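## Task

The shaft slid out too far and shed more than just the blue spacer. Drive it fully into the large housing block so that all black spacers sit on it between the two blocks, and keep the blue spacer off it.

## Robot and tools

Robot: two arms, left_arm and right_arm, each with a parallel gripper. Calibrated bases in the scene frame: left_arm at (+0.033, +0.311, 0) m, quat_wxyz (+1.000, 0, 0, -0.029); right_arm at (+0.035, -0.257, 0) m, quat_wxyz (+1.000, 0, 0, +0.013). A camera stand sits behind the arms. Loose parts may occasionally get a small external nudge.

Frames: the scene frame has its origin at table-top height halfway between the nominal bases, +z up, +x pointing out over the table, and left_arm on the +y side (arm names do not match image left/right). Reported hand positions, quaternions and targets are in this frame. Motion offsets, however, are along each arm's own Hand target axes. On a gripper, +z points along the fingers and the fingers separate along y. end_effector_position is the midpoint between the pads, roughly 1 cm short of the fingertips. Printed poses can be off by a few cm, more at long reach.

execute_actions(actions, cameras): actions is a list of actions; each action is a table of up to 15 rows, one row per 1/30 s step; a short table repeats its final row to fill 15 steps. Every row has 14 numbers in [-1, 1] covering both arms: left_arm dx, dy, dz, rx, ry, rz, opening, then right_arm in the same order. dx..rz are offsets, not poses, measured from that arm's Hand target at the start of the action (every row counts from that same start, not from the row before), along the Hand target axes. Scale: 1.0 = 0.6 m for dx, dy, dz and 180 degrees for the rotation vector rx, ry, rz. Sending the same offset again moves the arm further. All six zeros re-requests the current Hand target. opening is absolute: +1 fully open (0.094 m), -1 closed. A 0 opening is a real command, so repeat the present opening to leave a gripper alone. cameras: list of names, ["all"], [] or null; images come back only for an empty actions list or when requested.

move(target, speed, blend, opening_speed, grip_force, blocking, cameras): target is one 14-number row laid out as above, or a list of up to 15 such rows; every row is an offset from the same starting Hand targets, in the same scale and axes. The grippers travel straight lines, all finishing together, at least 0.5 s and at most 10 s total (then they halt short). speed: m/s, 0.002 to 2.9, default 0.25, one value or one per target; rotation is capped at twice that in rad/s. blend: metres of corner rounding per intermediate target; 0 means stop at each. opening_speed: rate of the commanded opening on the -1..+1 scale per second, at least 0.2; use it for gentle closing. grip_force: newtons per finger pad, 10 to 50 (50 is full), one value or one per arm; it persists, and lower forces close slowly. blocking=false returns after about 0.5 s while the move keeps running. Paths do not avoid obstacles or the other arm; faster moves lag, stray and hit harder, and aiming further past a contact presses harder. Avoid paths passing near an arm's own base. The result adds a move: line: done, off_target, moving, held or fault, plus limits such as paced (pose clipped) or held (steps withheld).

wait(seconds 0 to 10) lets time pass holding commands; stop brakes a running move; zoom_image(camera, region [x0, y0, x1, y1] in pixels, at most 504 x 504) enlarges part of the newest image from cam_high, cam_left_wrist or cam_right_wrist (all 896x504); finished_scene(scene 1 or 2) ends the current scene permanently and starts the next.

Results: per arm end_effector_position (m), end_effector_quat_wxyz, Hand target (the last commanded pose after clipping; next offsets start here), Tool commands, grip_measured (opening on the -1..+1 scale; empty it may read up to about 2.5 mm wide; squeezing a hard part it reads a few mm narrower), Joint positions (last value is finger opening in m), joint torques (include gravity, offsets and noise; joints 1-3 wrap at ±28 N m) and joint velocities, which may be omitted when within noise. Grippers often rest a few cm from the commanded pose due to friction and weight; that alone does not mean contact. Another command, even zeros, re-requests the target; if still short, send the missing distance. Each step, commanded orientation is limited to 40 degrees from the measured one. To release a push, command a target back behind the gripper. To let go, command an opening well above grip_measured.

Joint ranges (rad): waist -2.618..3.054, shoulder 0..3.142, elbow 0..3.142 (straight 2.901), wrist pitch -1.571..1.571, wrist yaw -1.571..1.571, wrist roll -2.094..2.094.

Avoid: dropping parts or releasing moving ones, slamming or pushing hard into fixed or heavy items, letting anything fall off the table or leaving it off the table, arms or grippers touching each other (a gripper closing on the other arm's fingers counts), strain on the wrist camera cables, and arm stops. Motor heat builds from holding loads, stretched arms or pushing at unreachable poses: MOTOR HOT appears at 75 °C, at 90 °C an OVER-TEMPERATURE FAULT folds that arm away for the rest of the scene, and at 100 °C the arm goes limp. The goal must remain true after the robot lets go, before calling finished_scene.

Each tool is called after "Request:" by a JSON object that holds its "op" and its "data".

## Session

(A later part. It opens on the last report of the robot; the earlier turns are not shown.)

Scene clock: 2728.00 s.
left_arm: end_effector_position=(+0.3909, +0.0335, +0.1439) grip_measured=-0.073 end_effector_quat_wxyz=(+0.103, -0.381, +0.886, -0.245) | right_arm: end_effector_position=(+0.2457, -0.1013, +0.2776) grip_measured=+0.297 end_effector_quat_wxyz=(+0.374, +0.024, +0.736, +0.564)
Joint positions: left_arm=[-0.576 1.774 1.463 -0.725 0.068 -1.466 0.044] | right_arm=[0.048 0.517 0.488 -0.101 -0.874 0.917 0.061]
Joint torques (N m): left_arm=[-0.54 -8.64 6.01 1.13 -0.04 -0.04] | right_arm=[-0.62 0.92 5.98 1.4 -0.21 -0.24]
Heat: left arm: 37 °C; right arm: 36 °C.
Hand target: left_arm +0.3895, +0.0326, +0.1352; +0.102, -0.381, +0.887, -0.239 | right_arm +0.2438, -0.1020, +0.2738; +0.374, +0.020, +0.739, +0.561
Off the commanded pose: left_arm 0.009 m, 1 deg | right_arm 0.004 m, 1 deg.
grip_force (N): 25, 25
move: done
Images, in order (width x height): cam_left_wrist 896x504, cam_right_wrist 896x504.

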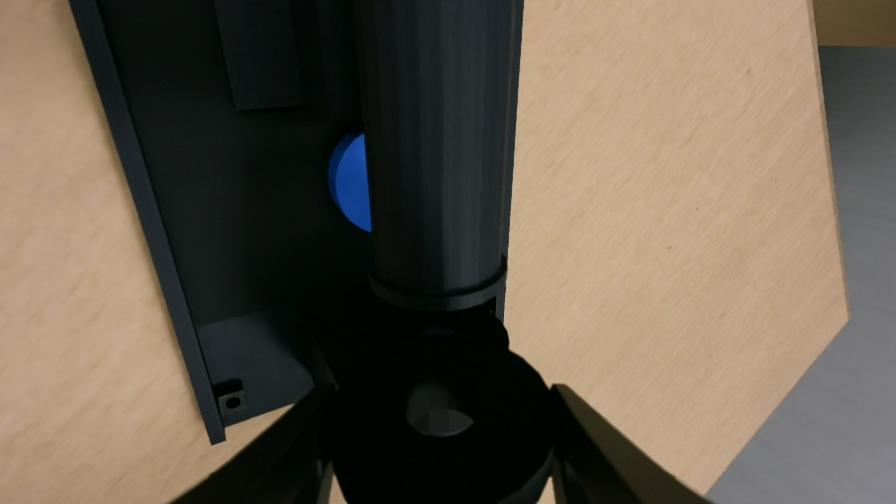

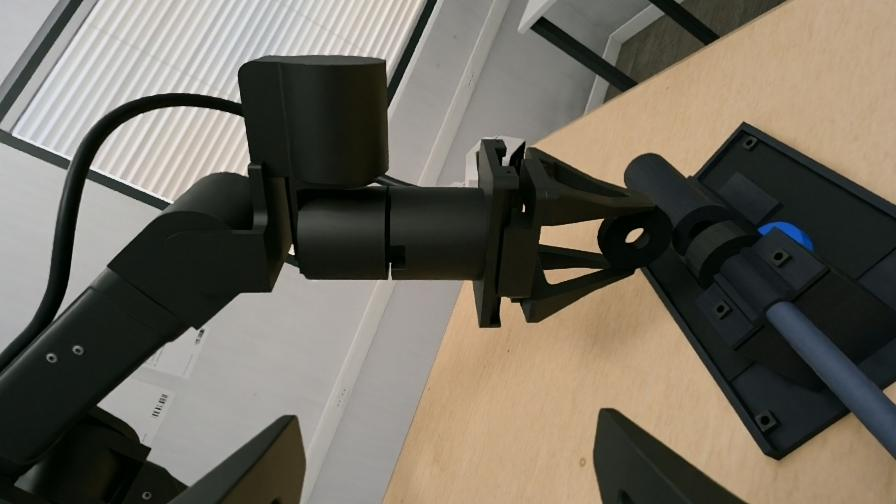

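Request:
{"op": "move", "data": {"target": [0.0042,0.003,0.02,0,0,0,-0.2, 0,0,0,0,0,0,0.3], "speed": 0.06, "cameras": ["cam_left_wrist","cam_right_wrist"]}}

Request:
{"op": "zoom_image", "data": {"camera": "cam_left_wrist", "region": [340, 240, 560, 390]}}

Request:
{"op": "zoom_image", "data": {"camera": "cam_right_wrist", "region": [560, 130, 860, 350]}}

Scene clock: 2753.37 s.
left_arm: end_effector_position=(+0.3921, +0.0276, +0.1331) grip_measured=-0.073 end_effector_quat_wxyz=(+0.102, -0.379, +0.886, -0.246) | right_arm: end_effector_position=(+0.2457, -0.1013, +0.2776) grip_measured=+0.297 end_effector_quat_wxyz=(+0.374, +0.024, +0.736, +0.564)
Joint positions: left_arm=[-0.585 1.794 1.443 -0.685 0.068 -1.47 0.044] | right_arm=[0.048 0.517 0.488 -0.101 -0.874 0.917 0.061]
Joint torques (N m): left_arm=[-0.62 -8.75 5.98 1.14 -0.08 -0.08] | right_arm=[-0.62 0.92 5.98 1.4 -0.21 -0.24]
Heat: left arm: 36 °C; right arm: 36 °C.
Hand target: left_arm +0.3911, +0.0277, +0.1240; +0.102, -0.381, +0.888, -0.239 | right_arm +0.2438, -0.1020, +0.2738; +0.374, +0.020, +0.739, +0.561
Off the commanded pose: left_arm 0.009 m, 1 deg | right_arm 0.004 m, 1 deg.
grip_force (N): 25, 25
move: done
Images, in order (width x height): cam_left_wrist 896x504, cam_right_wrist 896x504.

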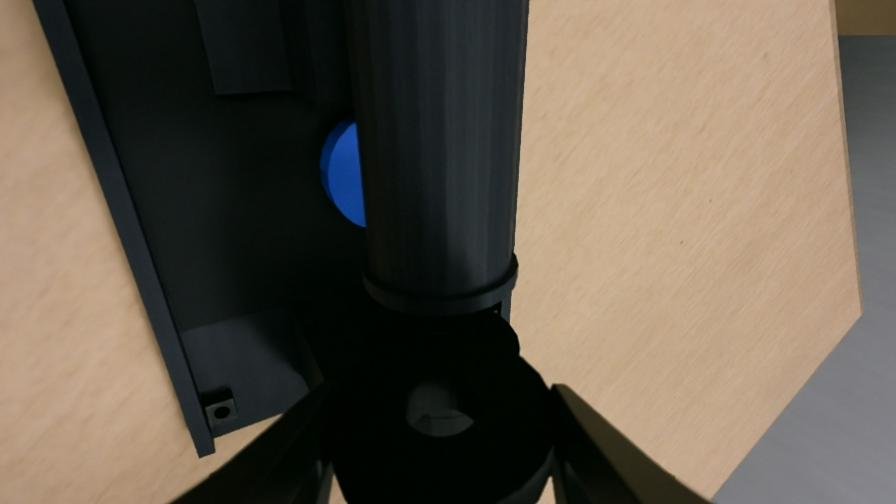

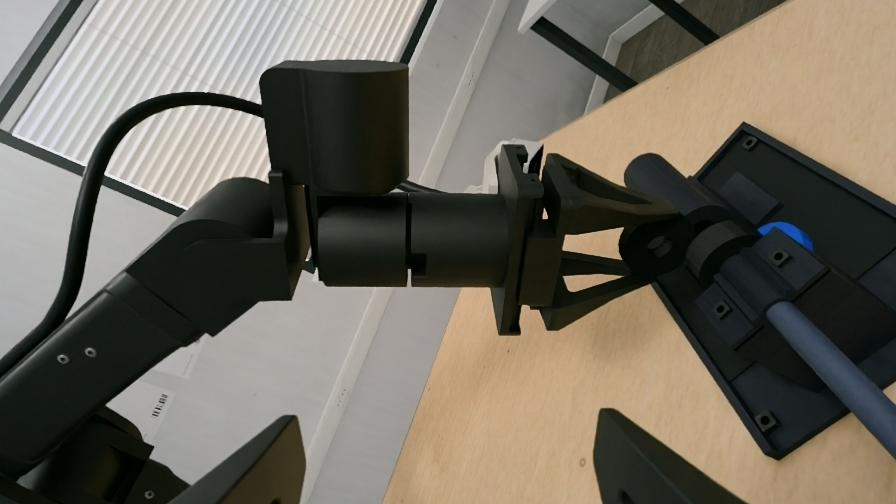

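Scaled by 2.291 from the camera's 896x504 image, which has a finer 1280x720 frame.

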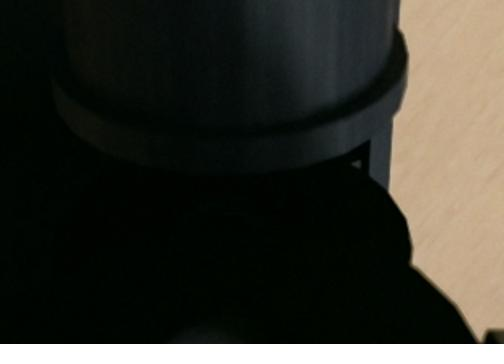

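Scaled by 1.680 from the camera's 896x504 image, which has a finer 1280x720 frame.

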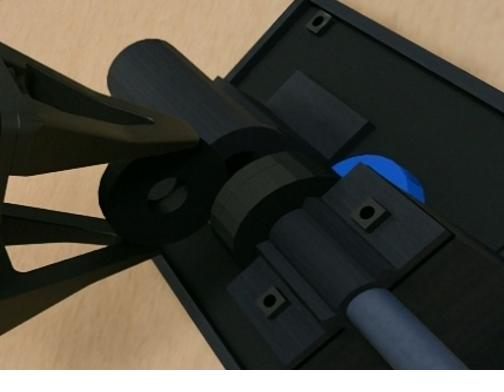

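Request:
{"op": "zoom_image", "data": {"camera": "cam_right_wrist", "region": [610, 180, 770, 300]}}

Request:
{"op": "zoom_image", "data": {"camera": "cam_left_wrist", "region": [420, 280, 560, 400]}}

Scaled by 3.150 from the camera's 896x504 image, which has a finer 1280x720 frame.

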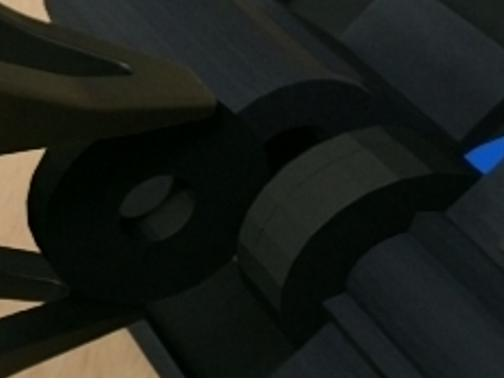

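Scaled by 3.600 from the camera's 896x504 image, which has a finer 1280x720 frame.

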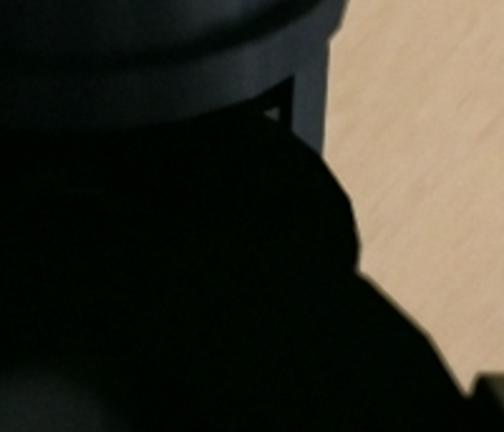

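Request:
{"op": "zoom_image", "data": {"camera": "cam_right_wrist", "region": [660, 170, 770, 250]}}

Request:
{"op": "zoom_image", "data": {"camera": "cam_high", "region": [400, 220, 540, 350]}}

Scaled by 4.582 from the camera's 896x504 image, which has a finer 1280x720 frame.

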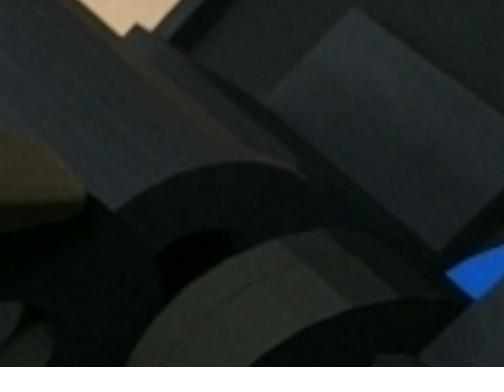

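This scene's latest camera images include none from cam_high. They are from: cam_left_wrist, cam_right_wrist. cam_high's image comes with the result of a call that names it in "cameras".

Request:
{"op": "move", "data": {"target": [0,0.001,0.0333,0,0,0,-0.2, 0,0,0,0,0,0,0.3], "speed": 0.05, "cameras": ["cam_left_wrist","cam_right_wrist"]}}

Request:
{"op": "zoom_image", "data": {"camera": "cam_left_wrist", "region": [340, 240, 560, 390]}}

Request:
{"op": "zoom_image", "data": {"camera": "cam_right_wrist", "region": [620, 170, 780, 290]}}

Scene clock: 2936.17 s.
left_arm: end_effector_position=(+0.3992, +0.0208, +0.1155) grip_measured=-0.073 end_effector_quat_wxyz=(+0.101, -0.379, +0.886, -0.246) | right_arm: end_effector_position=(+0.2457, -0.1013, +0.2776) grip_measured=+0.297 end_effector_quat_wxyz=(+0.374, +0.024, +0.736, +0.564)
Joint positions: left_arm=[-0.588 1.84 1.432 -0.627 0.068 -1.472 0.044] | right_arm=[0.048 0.517 0.488 -0.101 -0.874 0.917 0.061]
Joint torques (N m): left_arm=[-0.49 -9.17 5.96 1.15 -0.1 -0.08] | right_arm=[-0.61 0.91 5.98 1.4 -0.21 -0.24]
Heat: left arm: 36 °C; right arm: 35 °C.
Hand target: left_arm +0.3981, +0.0212, +0.1064; +0.103, -0.381, +0.887, -0.239 | right_arm +0.2438, -0.1020, +0.2738; +0.374, +0.020, +0.739, +0.561
Off the commanded pose: left_arm 0.009 m, 1 deg | right_arm 0.004 m, 1 deg.
grip_force (N): 25, 25
move: done
Images, in order (width x height): cam_left_wrist 896x504, cam_right_wrist 896x504.

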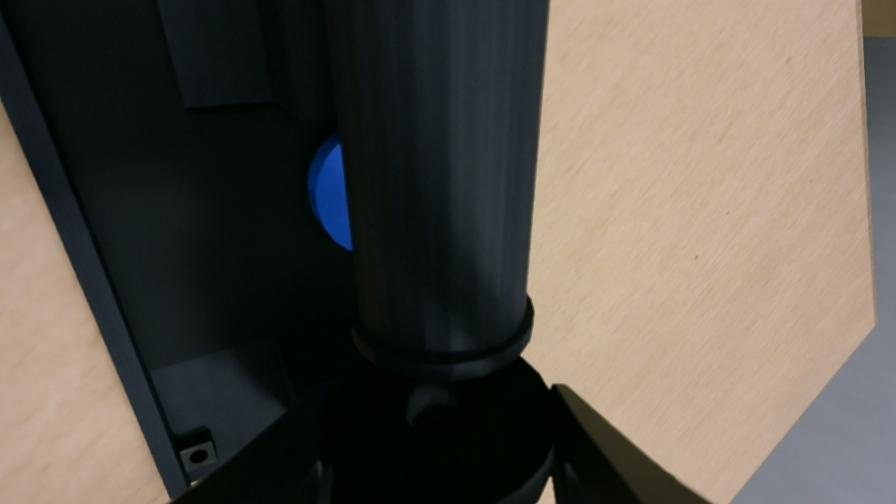

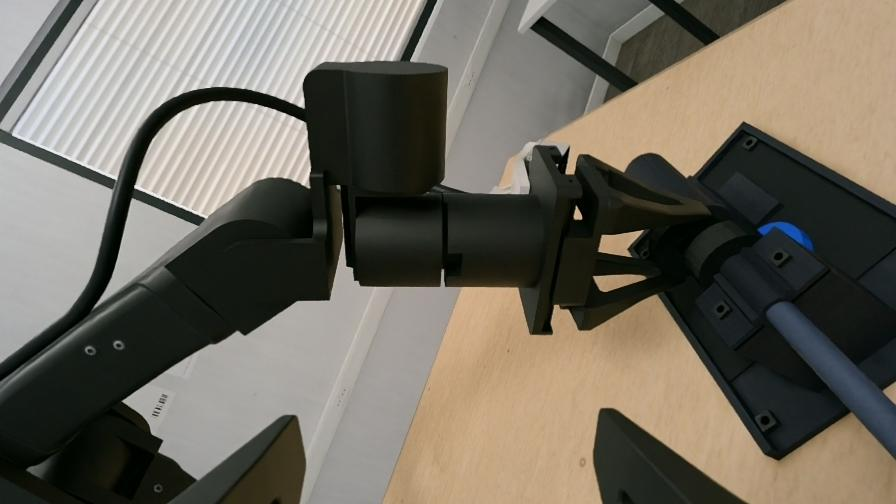

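Scaled by 2.291 from the camera's 896x504 image, which has a finer 1280x720 frame.

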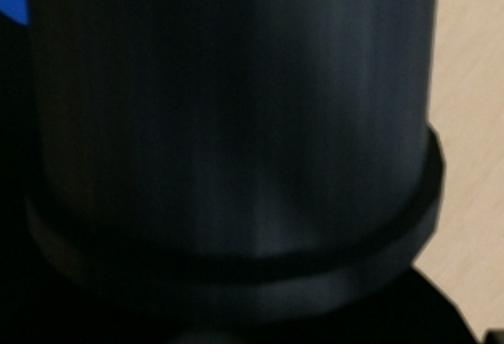

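Scaled by 3.150 from the camera's 896x504 image, which has a finer 1280x720 frame.

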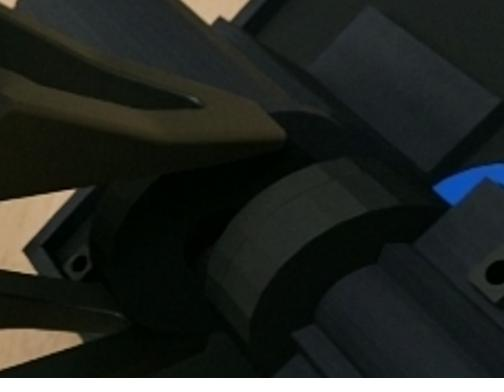

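Request:
{"op": "move", "data": {"target": [0,0,0.0225,0,0,0,-0.2, 0,0,0,0,0,0,0.3], "speed": 0.05, "cameras": ["cam_left_wrist","cam_right_wrist"]}}

Request:
{"op": "zoom_image", "data": {"camera": "cam_left_wrist", "region": [340, 300, 560, 450]}}

Request:
{"op": "zoom_image", "data": {"camera": "cam_right_wrist", "region": [620, 170, 780, 290]}}

Scene clock: 2953.23 s.
left_arm: end_effector_position=(+0.4053, +0.0163, +0.1056) grip_measured=-0.073 end_effector_quat_wxyz=(+0.102, -0.379, +0.886, -0.248) | right_arm: end_effector_position=(+0.2457, -0.1013, +0.2776) grip_measured=+0.297 end_effector_quat_wxyz=(+0.374, +0.024, +0.736, +0.564)
Joint positions: left_arm=[-0.588 1.873 1.432 -0.59 0.067 -1.474 0.044] | right_arm=[0.048 0.517 0.488 -0.101 -0.874 0.917 0.061]
Joint torques (N m): left_arm=[-0.66 -9.28 5.75 1.15 -0.1 -0.08] | right_arm=[-0.64 0.92 5.98 1.4 -0.21 -0.24]
Heat: left arm: 37 °C; right arm: 35 °C.
Hand target: left_arm +0.4030, +0.0165, +0.0947; +0.103, -0.381, +0.887, -0.239 | right_arm +0.2438, -0.1020, +0.2738; +0.374, +0.020, +0.739, +0.561
Off the commanded pose: left_arm 0.011 m, 1 deg | right_arm 0.004 m, 1 deg.
grip_force (N): 25, 25
move: off_target (left_arm)
Images, in order (width x height): cam_left_wrist 896x504, cam_right_wrist 896x504.

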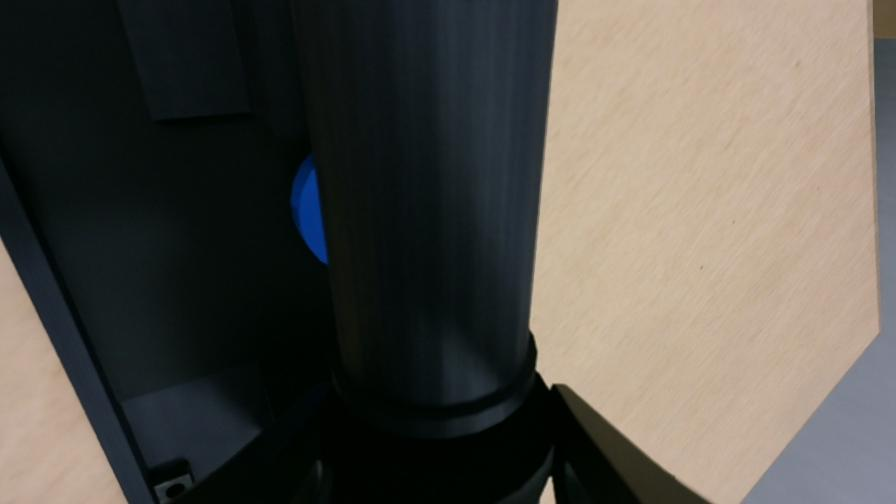

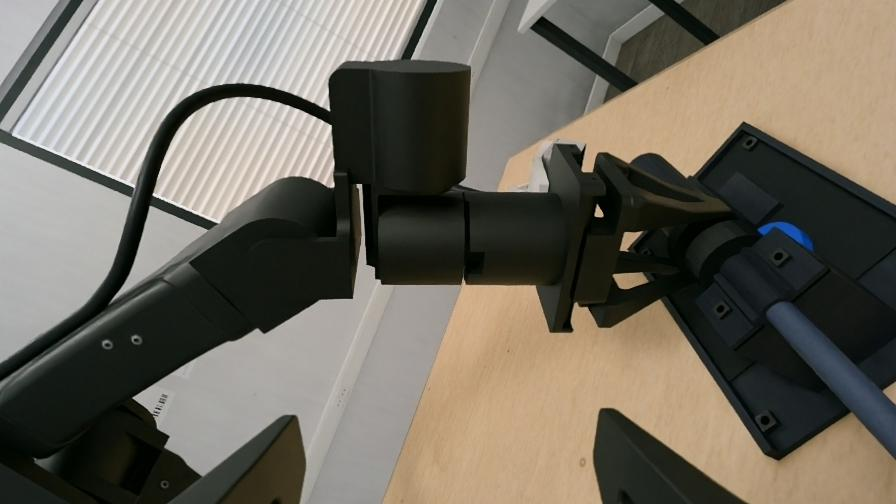

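Scaled by 2.291 from the camera's 896x504 image, which has a finer 1280x720 frame.

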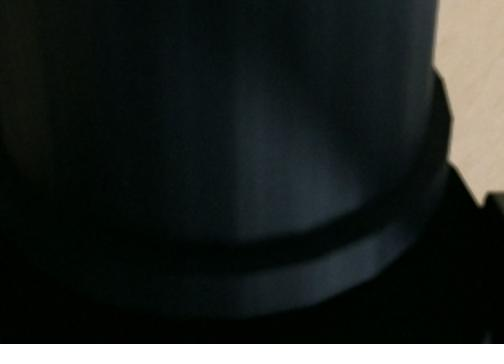

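Scaled by 3.150 from the camera's 896x504 image, which has a finer 1280x720 frame.

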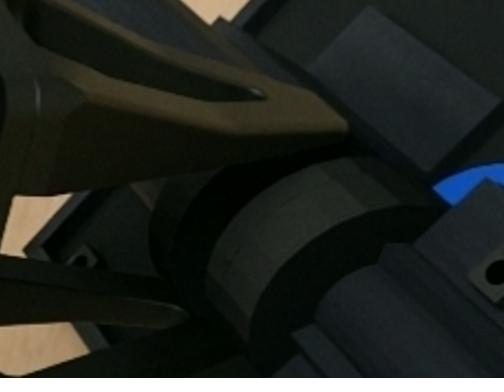

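Request:
{"op": "move", "data": {"target": [0,0.003,0.0115,0,0,0,-0.2, 0,0,0,0,0,0,0.3], "speed": 0.05, "cameras": ["cam_left_wrist","cam_right_wrist"]}}

Request:
{"op": "zoom_image", "data": {"camera": "cam_left_wrist", "region": [300, 350, 600, 504]}}

Request:
{"op": "zoom_image", "data": {"camera": "cam_right_wrist", "region": [620, 170, 780, 290]}}

Scene clock: 2967.70 s.
left_arm: end_effector_position=(+0.4059, +0.0143, +0.0984) grip_measured=-0.073 end_effector_quat_wxyz=(+0.101, -0.378, +0.886, -0.248) | right_arm: end_effector_position=(+0.2457, -0.1013, +0.2776) grip_measured=+0.297 end_effector_quat_wxyz=(+0.374, +0.024, +0.736, +0.564)
Joint positions: left_arm=[-0.59 1.886 1.42 -0.566 0.067 -1.475 0.044] | right_arm=[0.048 0.517 0.488 -0.101 -0.874 0.917 0.061]
Joint torques (N m): left_arm=[-0.5 -9.32 5.81 1.15 -0.1 -0.08] | right_arm=[-0.62 0.94 6 1.4 -0.21 -0.24]
Heat: left arm: 37 °C; right arm: 35 °C.
Hand target: left_arm +0.4042, +0.0151, +0.0879; +0.102, -0.381, +0.887, -0.239 | right_arm +0.2438, -0.1020, +0.2738; +0.374, +0.020, +0.739, +0.561
Off the commanded pose: left_arm 0.011 m, 1 deg | right_arm 0.004 m, 1 deg.
grip_force (N): 25, 25
move: off_target (left_arm)
Images, in order (width x height): cam_left_wrist 896x504, cam_right_wrist 896x504.

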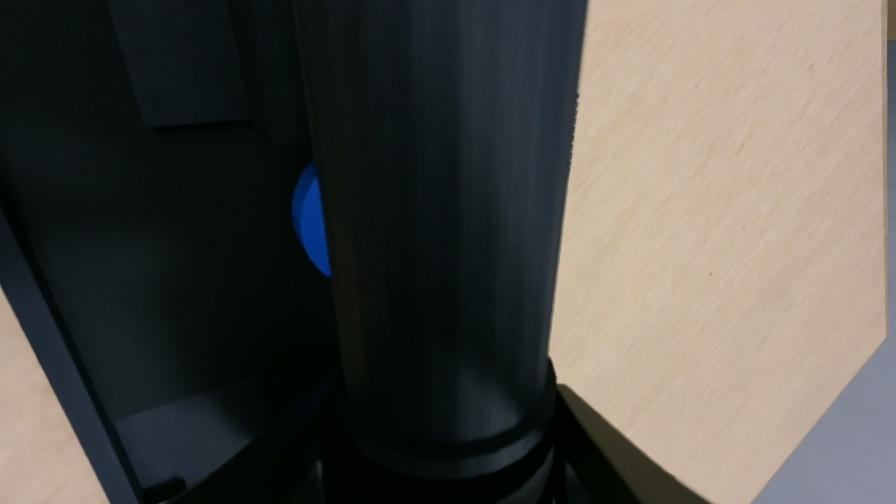

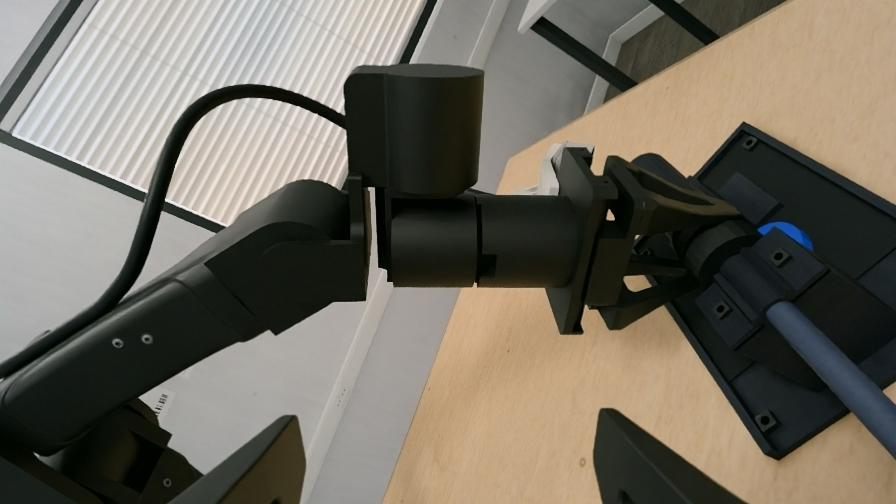

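Scaled by 1.680 from the camera's 896x504 image, which has a finer 1280x720 frame.

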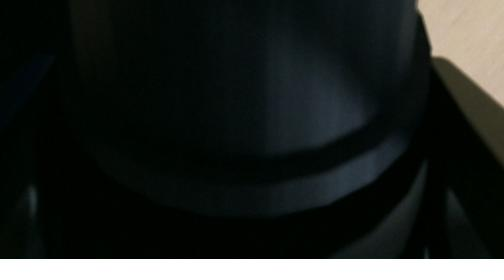

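Scaled by 3.150 from the camera's 896x504 image, which has a finer 1280x720 frame.

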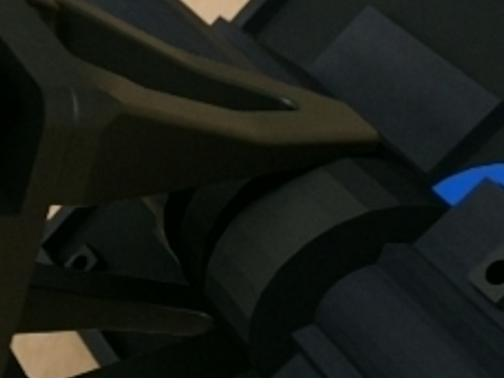

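Request:
{"op": "zoom_image", "data": {"camera": "cam_right_wrist", "region": [660, 210, 760, 290]}}

Scaled by 5.040 from the camera's 896x504 image, which has a finer 1280x720 frame.

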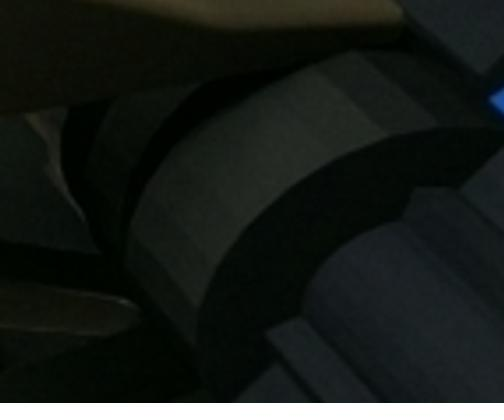

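Request:
{"op": "zoom_image", "data": {"camera": "cam_left_wrist", "region": [310, 340, 450, 480]}}

Request:
{"op": "zoom_image", "data": {"camera": "cam_left_wrist", "region": [450, 340, 590, 480]}}

Scaled by 3.600 from the camera's 896x504 image, which has a finer 1280x720 frame.

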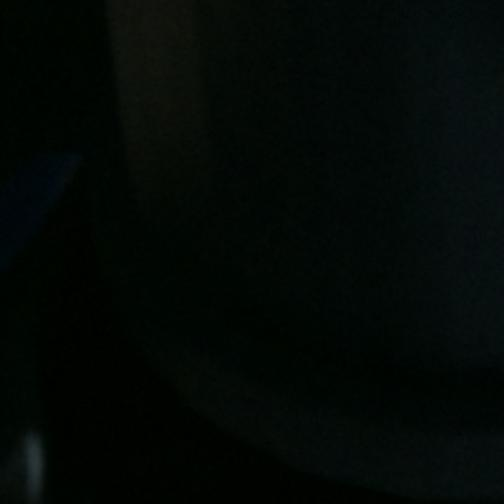

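Scaled by 3.600 from the camera's 896x504 image, which has a finer 1280x720 frame.

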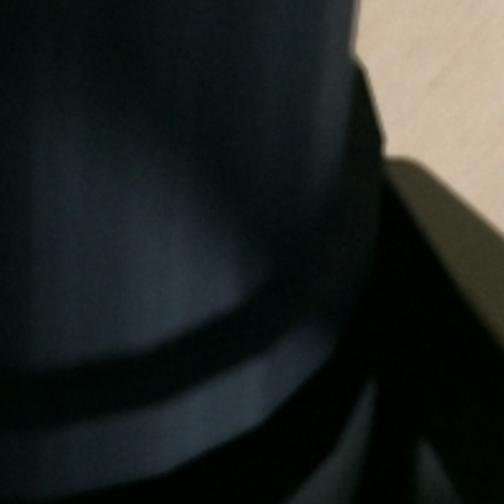

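Request:
{"op": "move", "data": {"target": [0,-0.004,0.0,0,0,0,-0.2, 0,0,0,0,0,0,0.3], "speed": 0.05, "cameras": ["cam_left_wrist"]}}

Scene clock: 3059.27 s.
left_arm: end_effector_position=(+0.4061, +0.0143, +0.0967) grip_measured=-0.073 end_effector_quat_wxyz=(+0.101, -0.379, +0.886, -0.247) | right_arm: end_effector_position=(+0.2457, -0.1013, +0.2776) grip_measured=+0.297 end_effector_quat_wxyz=(+0.374, +0.024, +0.736, +0.564)
Joint positions: left_arm=[-0.59 1.89 1.42 -0.565 0.066 -1.476 0.044] | right_arm=[0.048 0.517 0.488 -0.101 -0.874 0.917 0.061]
Joint torques (N m): left_arm=[-0.64 -9.17 6.86 1.07 -0.1 -0.07] | right_arm=[-0.64 0.92 5.98 1.4 -0.21 -0.24]
Heat: left arm: 38 °C; right arm: 35 °C.
Hand target: left_arm +0.4057, +0.0137, +0.0891; +0.102, -0.381, +0.887, -0.239 | right_arm +0.2438, -0.1020, +0.2738; +0.374, +0.020, +0.739, +0.561
Off the commanded pose: left_arm 0.008 m, 1 deg | right_arm 0.004 m, 1 deg.
grip_force (N): 25, 25
move: done
Images, in order (width x height): cam_left_wrist 896x504.

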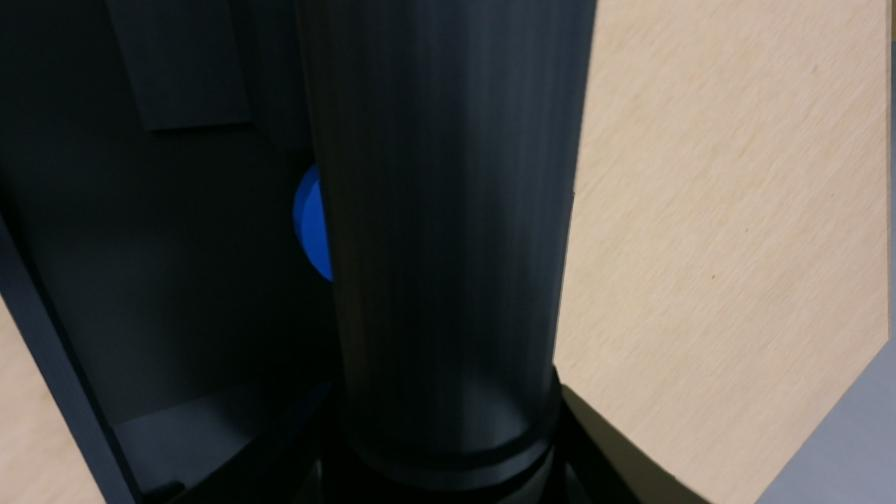

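Request:
{"op": "move", "data": {"target": [[0,0.0022,-0.0333,0,0,0,-0.2, 0,0,0,0,0,0,0.3],[0,0.0022,-0.0003,0,0,0,-0.2, 0,0,0,0,0,0,0.3]], "speed": 0.05, "cameras": ["cam_left_wrist","cam_right_wrist"]}}

Request:
{"op": "zoom_image", "data": {"camera": "cam_left_wrist", "region": [310, 340, 590, 504]}}

Scene clock: 3074.20 s.
left_arm: end_effector_position=(+0.4057, +0.0153, +0.0978) grip_measured=-0.073 end_effector_quat_wxyz=(+0.102, -0.379, +0.886, -0.246) | right_arm: end_effector_position=(+0.2457, -0.1013, +0.2776) grip_measured=+0.297 end_effector_quat_wxyz=(+0.374, +0.024, +0.736, +0.564)
Joint positions: left_arm=[-0.59 1.886 1.42 -0.57 0.063 -1.476 0.044] | right_arm=[0.048 0.517 0.488 -0.101 -0.874 0.917 0.061]
Joint torques (N m): left_arm=[-0.53 -9.13 6.26 1.12 -0.07 -0.07] | right_arm=[-0.62 0.94 5.98 1.4 -0.21 -0.24]
Heat: left arm: 38 °C; right arm: 35 °C.
Hand target: left_arm +0.4049, +0.0146, +0.0885; +0.103, -0.381, +0.888, -0.239 | right_arm +0.2438, -0.1020, +0.2738; +0.374, +0.020, +0.739, +0.561
Off the commanded pose: left_arm 0.009 m, 1 deg | right_arm 0.004 m, 1 deg.
grip_force (N): 25, 25
move: done
Images, in order (width x height): cam_left_wrist 896x504, cam_right_wrist 896x504.

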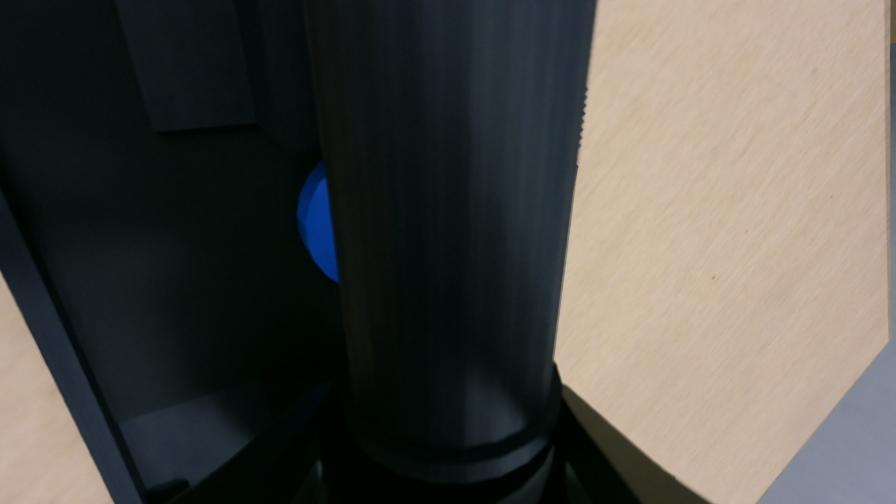

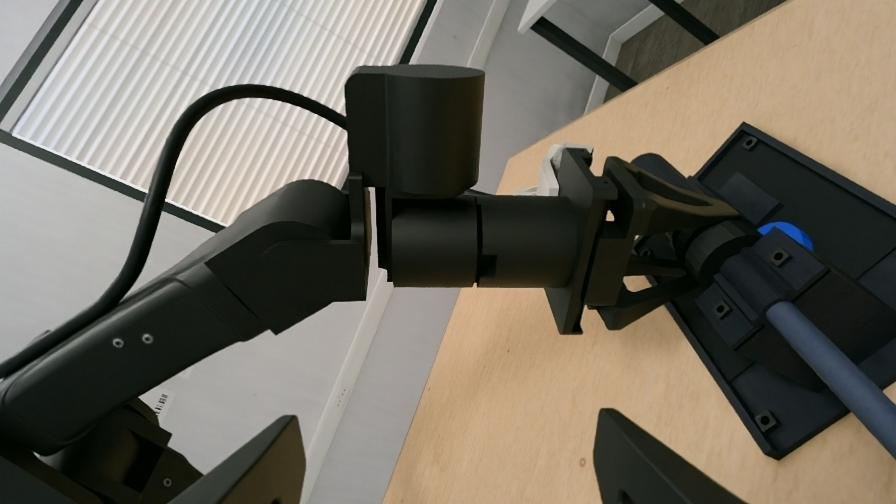

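Scaled by 1.800 from the camera's 896x504 image, which has a finer 1280x720 frame.

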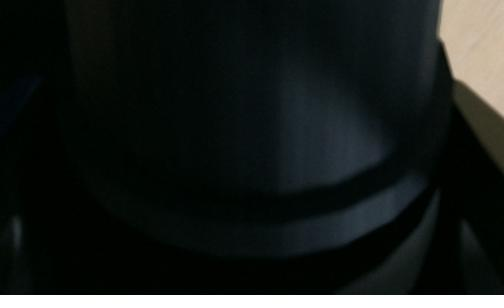

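Request:
{"op": "move", "data": {"target": [[0,-0.0033,-0.0333,0,0,0,-0.2, 0,0,0,0,0,0,0.3],[0,-0.0033,0.0,0,0,0,-0.2, 0,0,0,0,0,0,0.3]], "speed": 0.05, "cameras": ["cam_left_wrist","cam_right_wrist"]}}

Request:
{"op": "zoom_image", "data": {"camera": "cam_left_wrist", "region": [310, 340, 590, 504]}}

Request:
{"op": "zoom_image", "data": {"camera": "cam_right_wrist", "region": [660, 210, 760, 290]}}

Scene clock: 3087.23 s.
left_arm: end_effector_position=(+0.4060, +0.0152, +0.0959) grip_measured=-0.073 end_effector_quat_wxyz=(+0.102, -0.380, +0.886, -0.244) | right_arm: end_effector_position=(+0.2457, -0.1013, +0.2776) grip_measured=+0.297 end_effector_quat_wxyz=(+0.374, +0.024, +0.736, +0.564)
Joint positions: left_arm=[-0.59 1.89 1.42 -0.568 0.063 -1.476 0.044] | right_arm=[0.048 0.517 0.488 -0.101 -0.874 0.917 0.061]
Joint torques (N m): left_arm=[-0.55 -9.11 7.15 1.06 -0.07 -0.06] | right_arm=[-0.64 0.92 5.98 1.41 -0.21 -0.24]
Heat: left arm: 38 °C; right arm: 35 °C.
Hand target: left_arm +0.4061, +0.0134, +0.0896; +0.103, -0.381, +0.887, -0.239 | right_arm +0.2438, -0.1020, +0.2738; +0.374, +0.020, +0.739, +0.561
Off the commanded pose: left_arm 0.007 m, 1 deg | right_arm 0.004 m, 1 deg.
grip_force (N): 25, 25
move: done
Images, in order (width x height): cam_left_wrist 896x504, cam_right_wrist 896x504.

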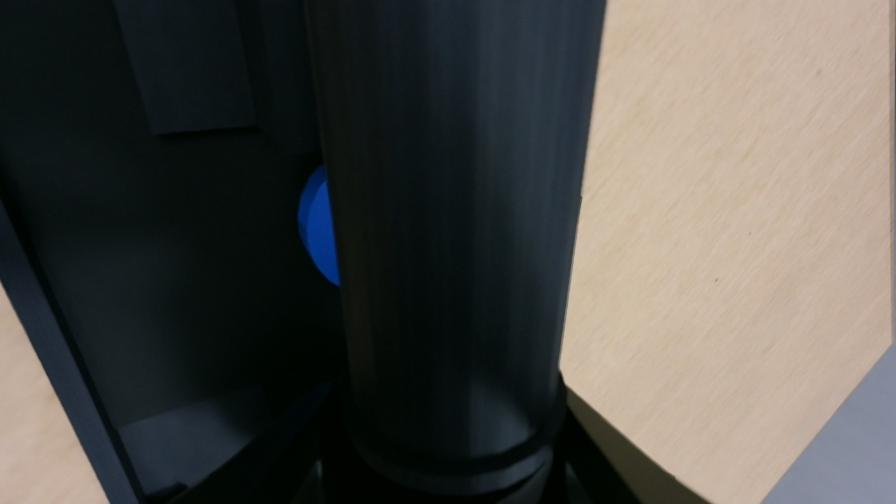

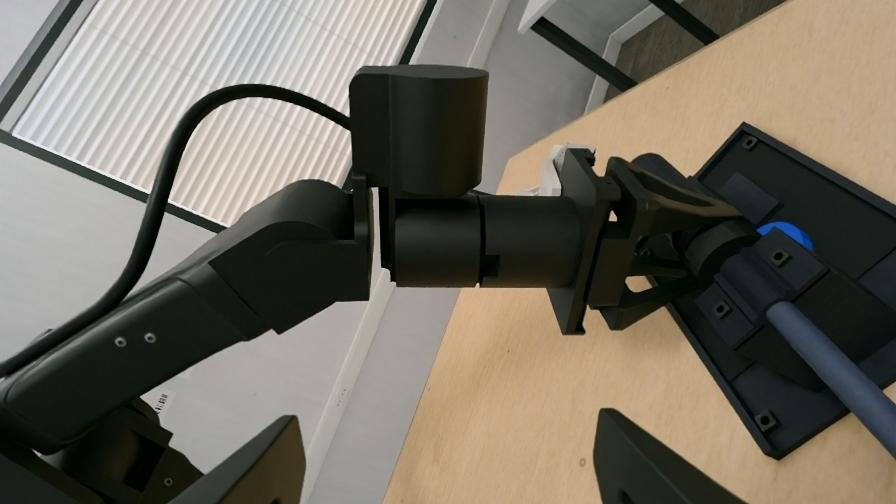

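Scaled by 1.800 from the camera's 896x504 image, which has a finer 1280x720 frame.

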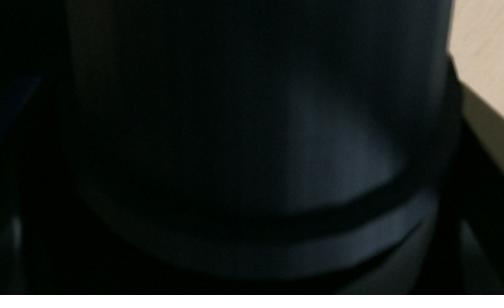

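Scaled by 5.040 from the camera's 896x504 image, which has a finer 1280x720 frame.

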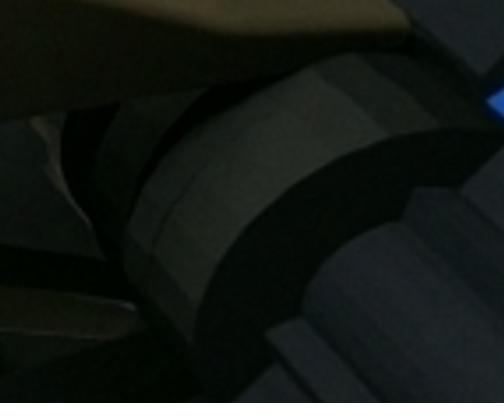

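Request:
{"op": "move", "data": {"target": [[0,0,-0.012,0,0,0,-0.2, 0,0,0,0,0,0,0.3],[0,0,0.01,0,0,0,-0.2, 0,0,0,0,0,0,0.3],[0,0,-0.0075,0,0,0,-0.2, 0,0,0,0,0,0,0.3],[0,0,0.006,0,0,0,-0.2, 0,0,0,0,0,0,0.3],[0,0,-0.0045,0,0,0,-0.2, 0,0,0,0,0,0,0.3],[0,0,0.003,0,0,0,-0.2, 0,0,0,0,0,0,0.3],[0,0,-0.0015,0,0,0,-0.2, 0,0,0,0,0,0,0.3],[0,0,0,0,0,0,-0.2, 0,0,0,0,0,0,0.3]], "speed": 0.04, "blend": 0.0005, "cameras": ["cam_left_wrist"]}}

Request:
{"op": "zoom_image", "data": {"camera": "cam_left_wrist", "region": [310, 340, 590, 504]}}

Scene clock: 3106.13 s.
left_arm: end_effector_position=(+0.4084, +0.0134, +0.0928) grip_measured=-0.073 end_effector_quat_wxyz=(+0.102, -0.380, +0.886, -0.246) | right_arm: end_effector_position=(+0.2457, -0.1013, +0.2776) grip_measured=+0.297 end_effector_quat_wxyz=(+0.374, +0.024, +0.736, +0.564)
Joint positions: left_arm=[-0.59 1.902 1.42 -0.553 0.063 -1.477 0.044] | right_arm=[0.048 0.517 0.488 -0.101 -0.874 0.917 0.061]
Joint torques (N m): left_arm=[-0.57 -10.13 7.16 0.95 -0.06 -0.06] | right_arm=[-0.64 0.94 5.98 1.41 -0.2 -0.24]
Heat: left arm: 38 °C; right arm: 35 °C.
Hand target: left_arm +0.4061, +0.0134, +0.0895; +0.103, -0.381, +0.887, -0.239 | right_arm +0.2438, -0.1020, +0.2738; +0.374, +0.020, +0.739, +0.561
Off the commanded pose: left_arm 0.004 m, 1 deg | right_arm 0.004 m, 1 deg.
grip_force (N): 25, 25
move: done; blend cut to 0.0004 m at target 7
Images, in order (width x height): cam_left_wrist 896x504.

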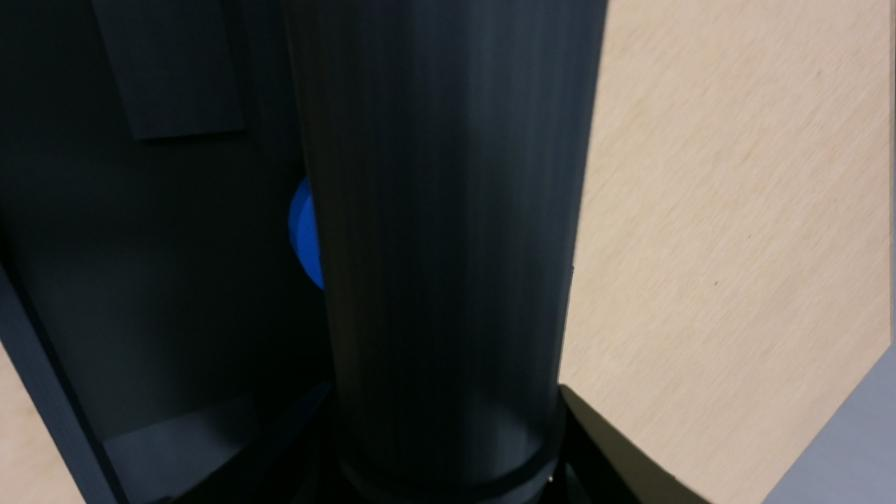

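Scaled by 1.800 from the camera's 896x504 image, which has a finer 1280x720 frame.

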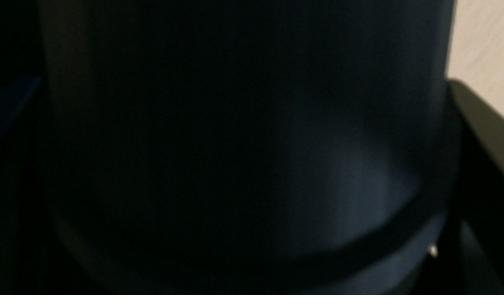

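Request:
{"op": "move", "data": {"target": [[0.0012,-0.0028,-0.028,0,0,0,-0.2, 0,0,0,0,0,0,0.3],[0.0012,-0.0028,0.0,0,0,0,-0.2, 0,0,0,0,0,0,0.3],[0.0012,-0.0028,-0.018,0,0,0,-0.2, 0,0,0,0,0,0,0.3],[0.0012,-0.0028,-0.004,0,0,0,-0.2, 0,0,0,0,0,0,0.3],[0.0012,-0.0028,-0.0145,0,0,0,-0.2, 0,0,0,0,0,0,0.3],[0.0012,-0.0028,-0.0075,0,0,0,-0.2, 0,0,0,0,0,0,0.3],[0.0012,-0.0028,-0.0115,0,0,0,-0.2, 0,0,0,0,0,0,0.3],[0.0012,-0.0028,-0.01,0,0,0,-0.2, 0,0,0,0,0,0,0.3]], "speed": 0.04, "blend": 0.0005, "cameras": ["cam_left_wrist"]}}

Request:
{"op": "zoom_image", "data": {"camera": "cam_left_wrist", "region": [310, 340, 590, 504]}}

Scene clock: 3122.63 s.
left_arm: end_effector_position=(+0.4079, +0.0139, +0.0924) grip_measured=-0.073 end_effector_quat_wxyz=(+0.102, -0.381, +0.886, -0.245) | right_arm: end_effector_position=(+0.2457, -0.1013, +0.2776) grip_measured=+0.297 end_effector_quat_wxyz=(+0.374, +0.024, +0.736, +0.564)
Joint positions: left_arm=[-0.59 1.902 1.42 -0.556 0.062 -1.479 0.044] | right_arm=[0.048 0.517 0.488 -0.101 -0.874 0.917 0.061]
Joint torques (N m): left_arm=[-0.68 -11.14 7.84 0.79 -0.06 -0.05] | right_arm=[-0.62 0.94 6 1.4 -0.21 -0.24]
Heat: left arm: 39 °C; right arm: 35 °C.
Hand target: left_arm +0.4045, +0.0139, +0.0956; +0.102, -0.381, +0.888, -0.239 | right_arm +0.2438, -0.1020, +0.2738; +0.374, +0.020, +0.739, +0.561
Off the commanded pose: left_arm 0.005 m, 1 deg | right_arm 0.004 m, 1 deg.
grip_force (N): 25, 25
move: done
Images, in order (width x height): cam_left_wrist 896x504.

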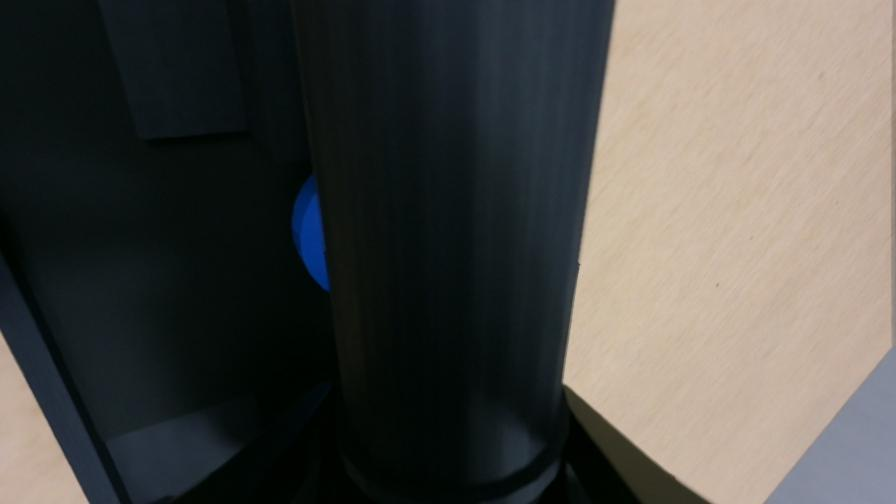

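Scaled by 1.800 from the camera's 896x504 image, which has a finer 1280x720 frame.

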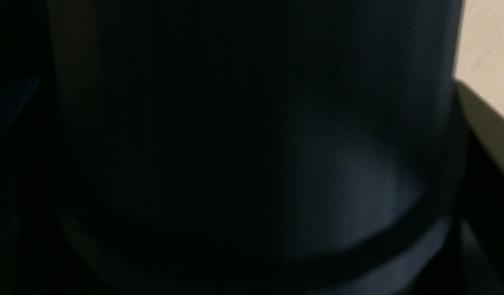

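Request:
{"op": "move", "data": {"target": [0.0,0.002,-0.0487,0,0,0,-0.2, 0,0,0,0,0,0,0.3], "speed": 0.06}}

Scene clock: 3136.27 s.
left_arm: end_effector_position=(+0.3943, +0.0243, +0.1047) grip_measured=-0.073 end_effector_quat_wxyz=(+0.094, -0.383, +0.889, -0.231) | right_arm: end_effector_position=(+0.2457, -0.1013, +0.2776) grip_measured=+0.297 end_effector_quat_wxyz=(+0.374, +0.024, +0.736, +0.564)
Joint positions: left_arm=[-0.59 1.851 1.42 -0.639 0.061 -1.479 0.044] | right_arm=[0.048 0.517 0.488 -0.101 -0.874 0.917 0.061]
Joint torques (N m): left_arm=[-0.32 -13.04 7.9 0.8 -0.04 0] | right_arm=[-0.64 0.92 5.98 1.4 -0.2 -0.24]
Heat: left arm: 41 °C; right arm: 35 °C.
Hand target: left_arm +0.3931, +0.0247, +0.1202; +0.102, -0.381, +0.888, -0.239 | right_arm +0.2438, -0.1020, +0.2738; +0.374, +0.020, +0.739, +0.561
Off the commanded pose: left_arm 0.016 m, 1 deg | right_arm 0.004 m, 1 deg.
grip_force (N): 25, 25
move: off_target (left_arm)

Request:
{"op": "move", "data": {"target": [-0.0017, 0.0041, 0.0560, 0, 0, 0, -0.2, 0, 0, 0, 0, 0, 0, 0.3], "speed": 0.04, "cameras": ["cam_left_wrist", "cam_right_wrist"]}}

Scene clock: 3174.57 s.
left_arm: end_effector_position=(+0.4052, +0.0161, +0.0981) grip_measured=-0.073 end_effector_quat_wxyz=(+0.102, -0.381, +0.886, -0.244) | right_arm: end_effector_position=(+0.2457, -0.1013, +0.2776) grip_measured=+0.297 end_effector_quat_wxyz=(+0.374, +0.024, +0.736, +0.564)
Joint positions: left_arm=[-0.59 1.884 1.42 -0.574 0.061 -1.479 0.044] | right_arm=[0.048 0.517 0.488 -0.101 -0.874 0.917 0.061]
Joint torques (N m): left_arm=[-0.44 -9.28 6.3 1.13 -0.04 -0.02] | right_arm=[-0.64 0.91 5.97 1.4 -0.2 -0.24]
Heat: left arm: 45 °C; right arm: 35 °C.
Hand target: left_arm +0.4045, +0.0153, +0.0899; +0.102, -0.381, +0.888, -0.239 | right_arm +0.2438, -0.1020, +0.2738; +0.374, +0.020, +0.739, +0.561
Off the commanded pose: left_arm 0.008 m, 1 deg | right_arm 0.004 m, 1 deg.
grip_force (N): 25, 25
move: done
Images, in order (width x height): cam_left_wrist 896x504, cam_right_wrist 896x504.

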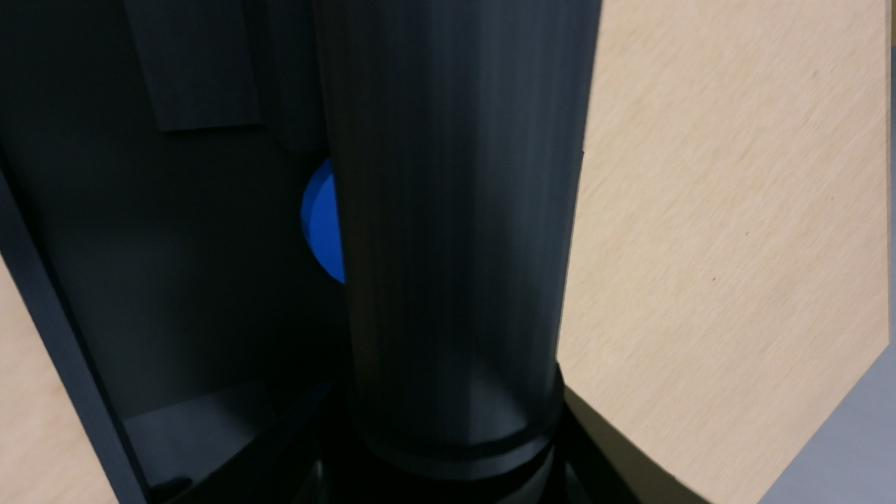

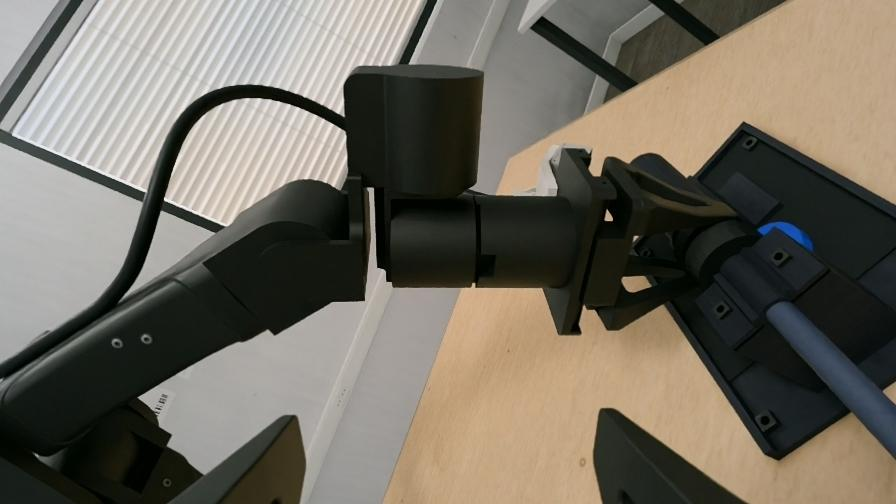

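Request:
{"op": "zoom_image", "data": {"camera": "cam_left_wrist", "region": [240, 330, 660, 504]}}

Request:
{"op": "zoom_image", "data": {"camera": "cam_right_wrist", "region": [620, 160, 840, 340]}}

Scaled by 1.200 from the camera's 896x504 image, which has a finer 1280x720 frame.

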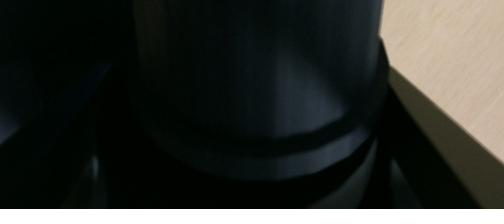

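Scaled by 2.291 from the camera's 896x504 image, which has a finer 1280x720 frame.

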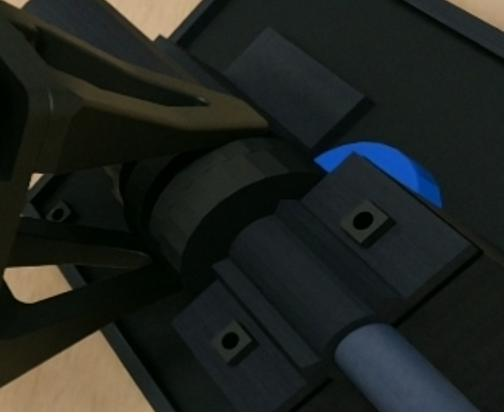

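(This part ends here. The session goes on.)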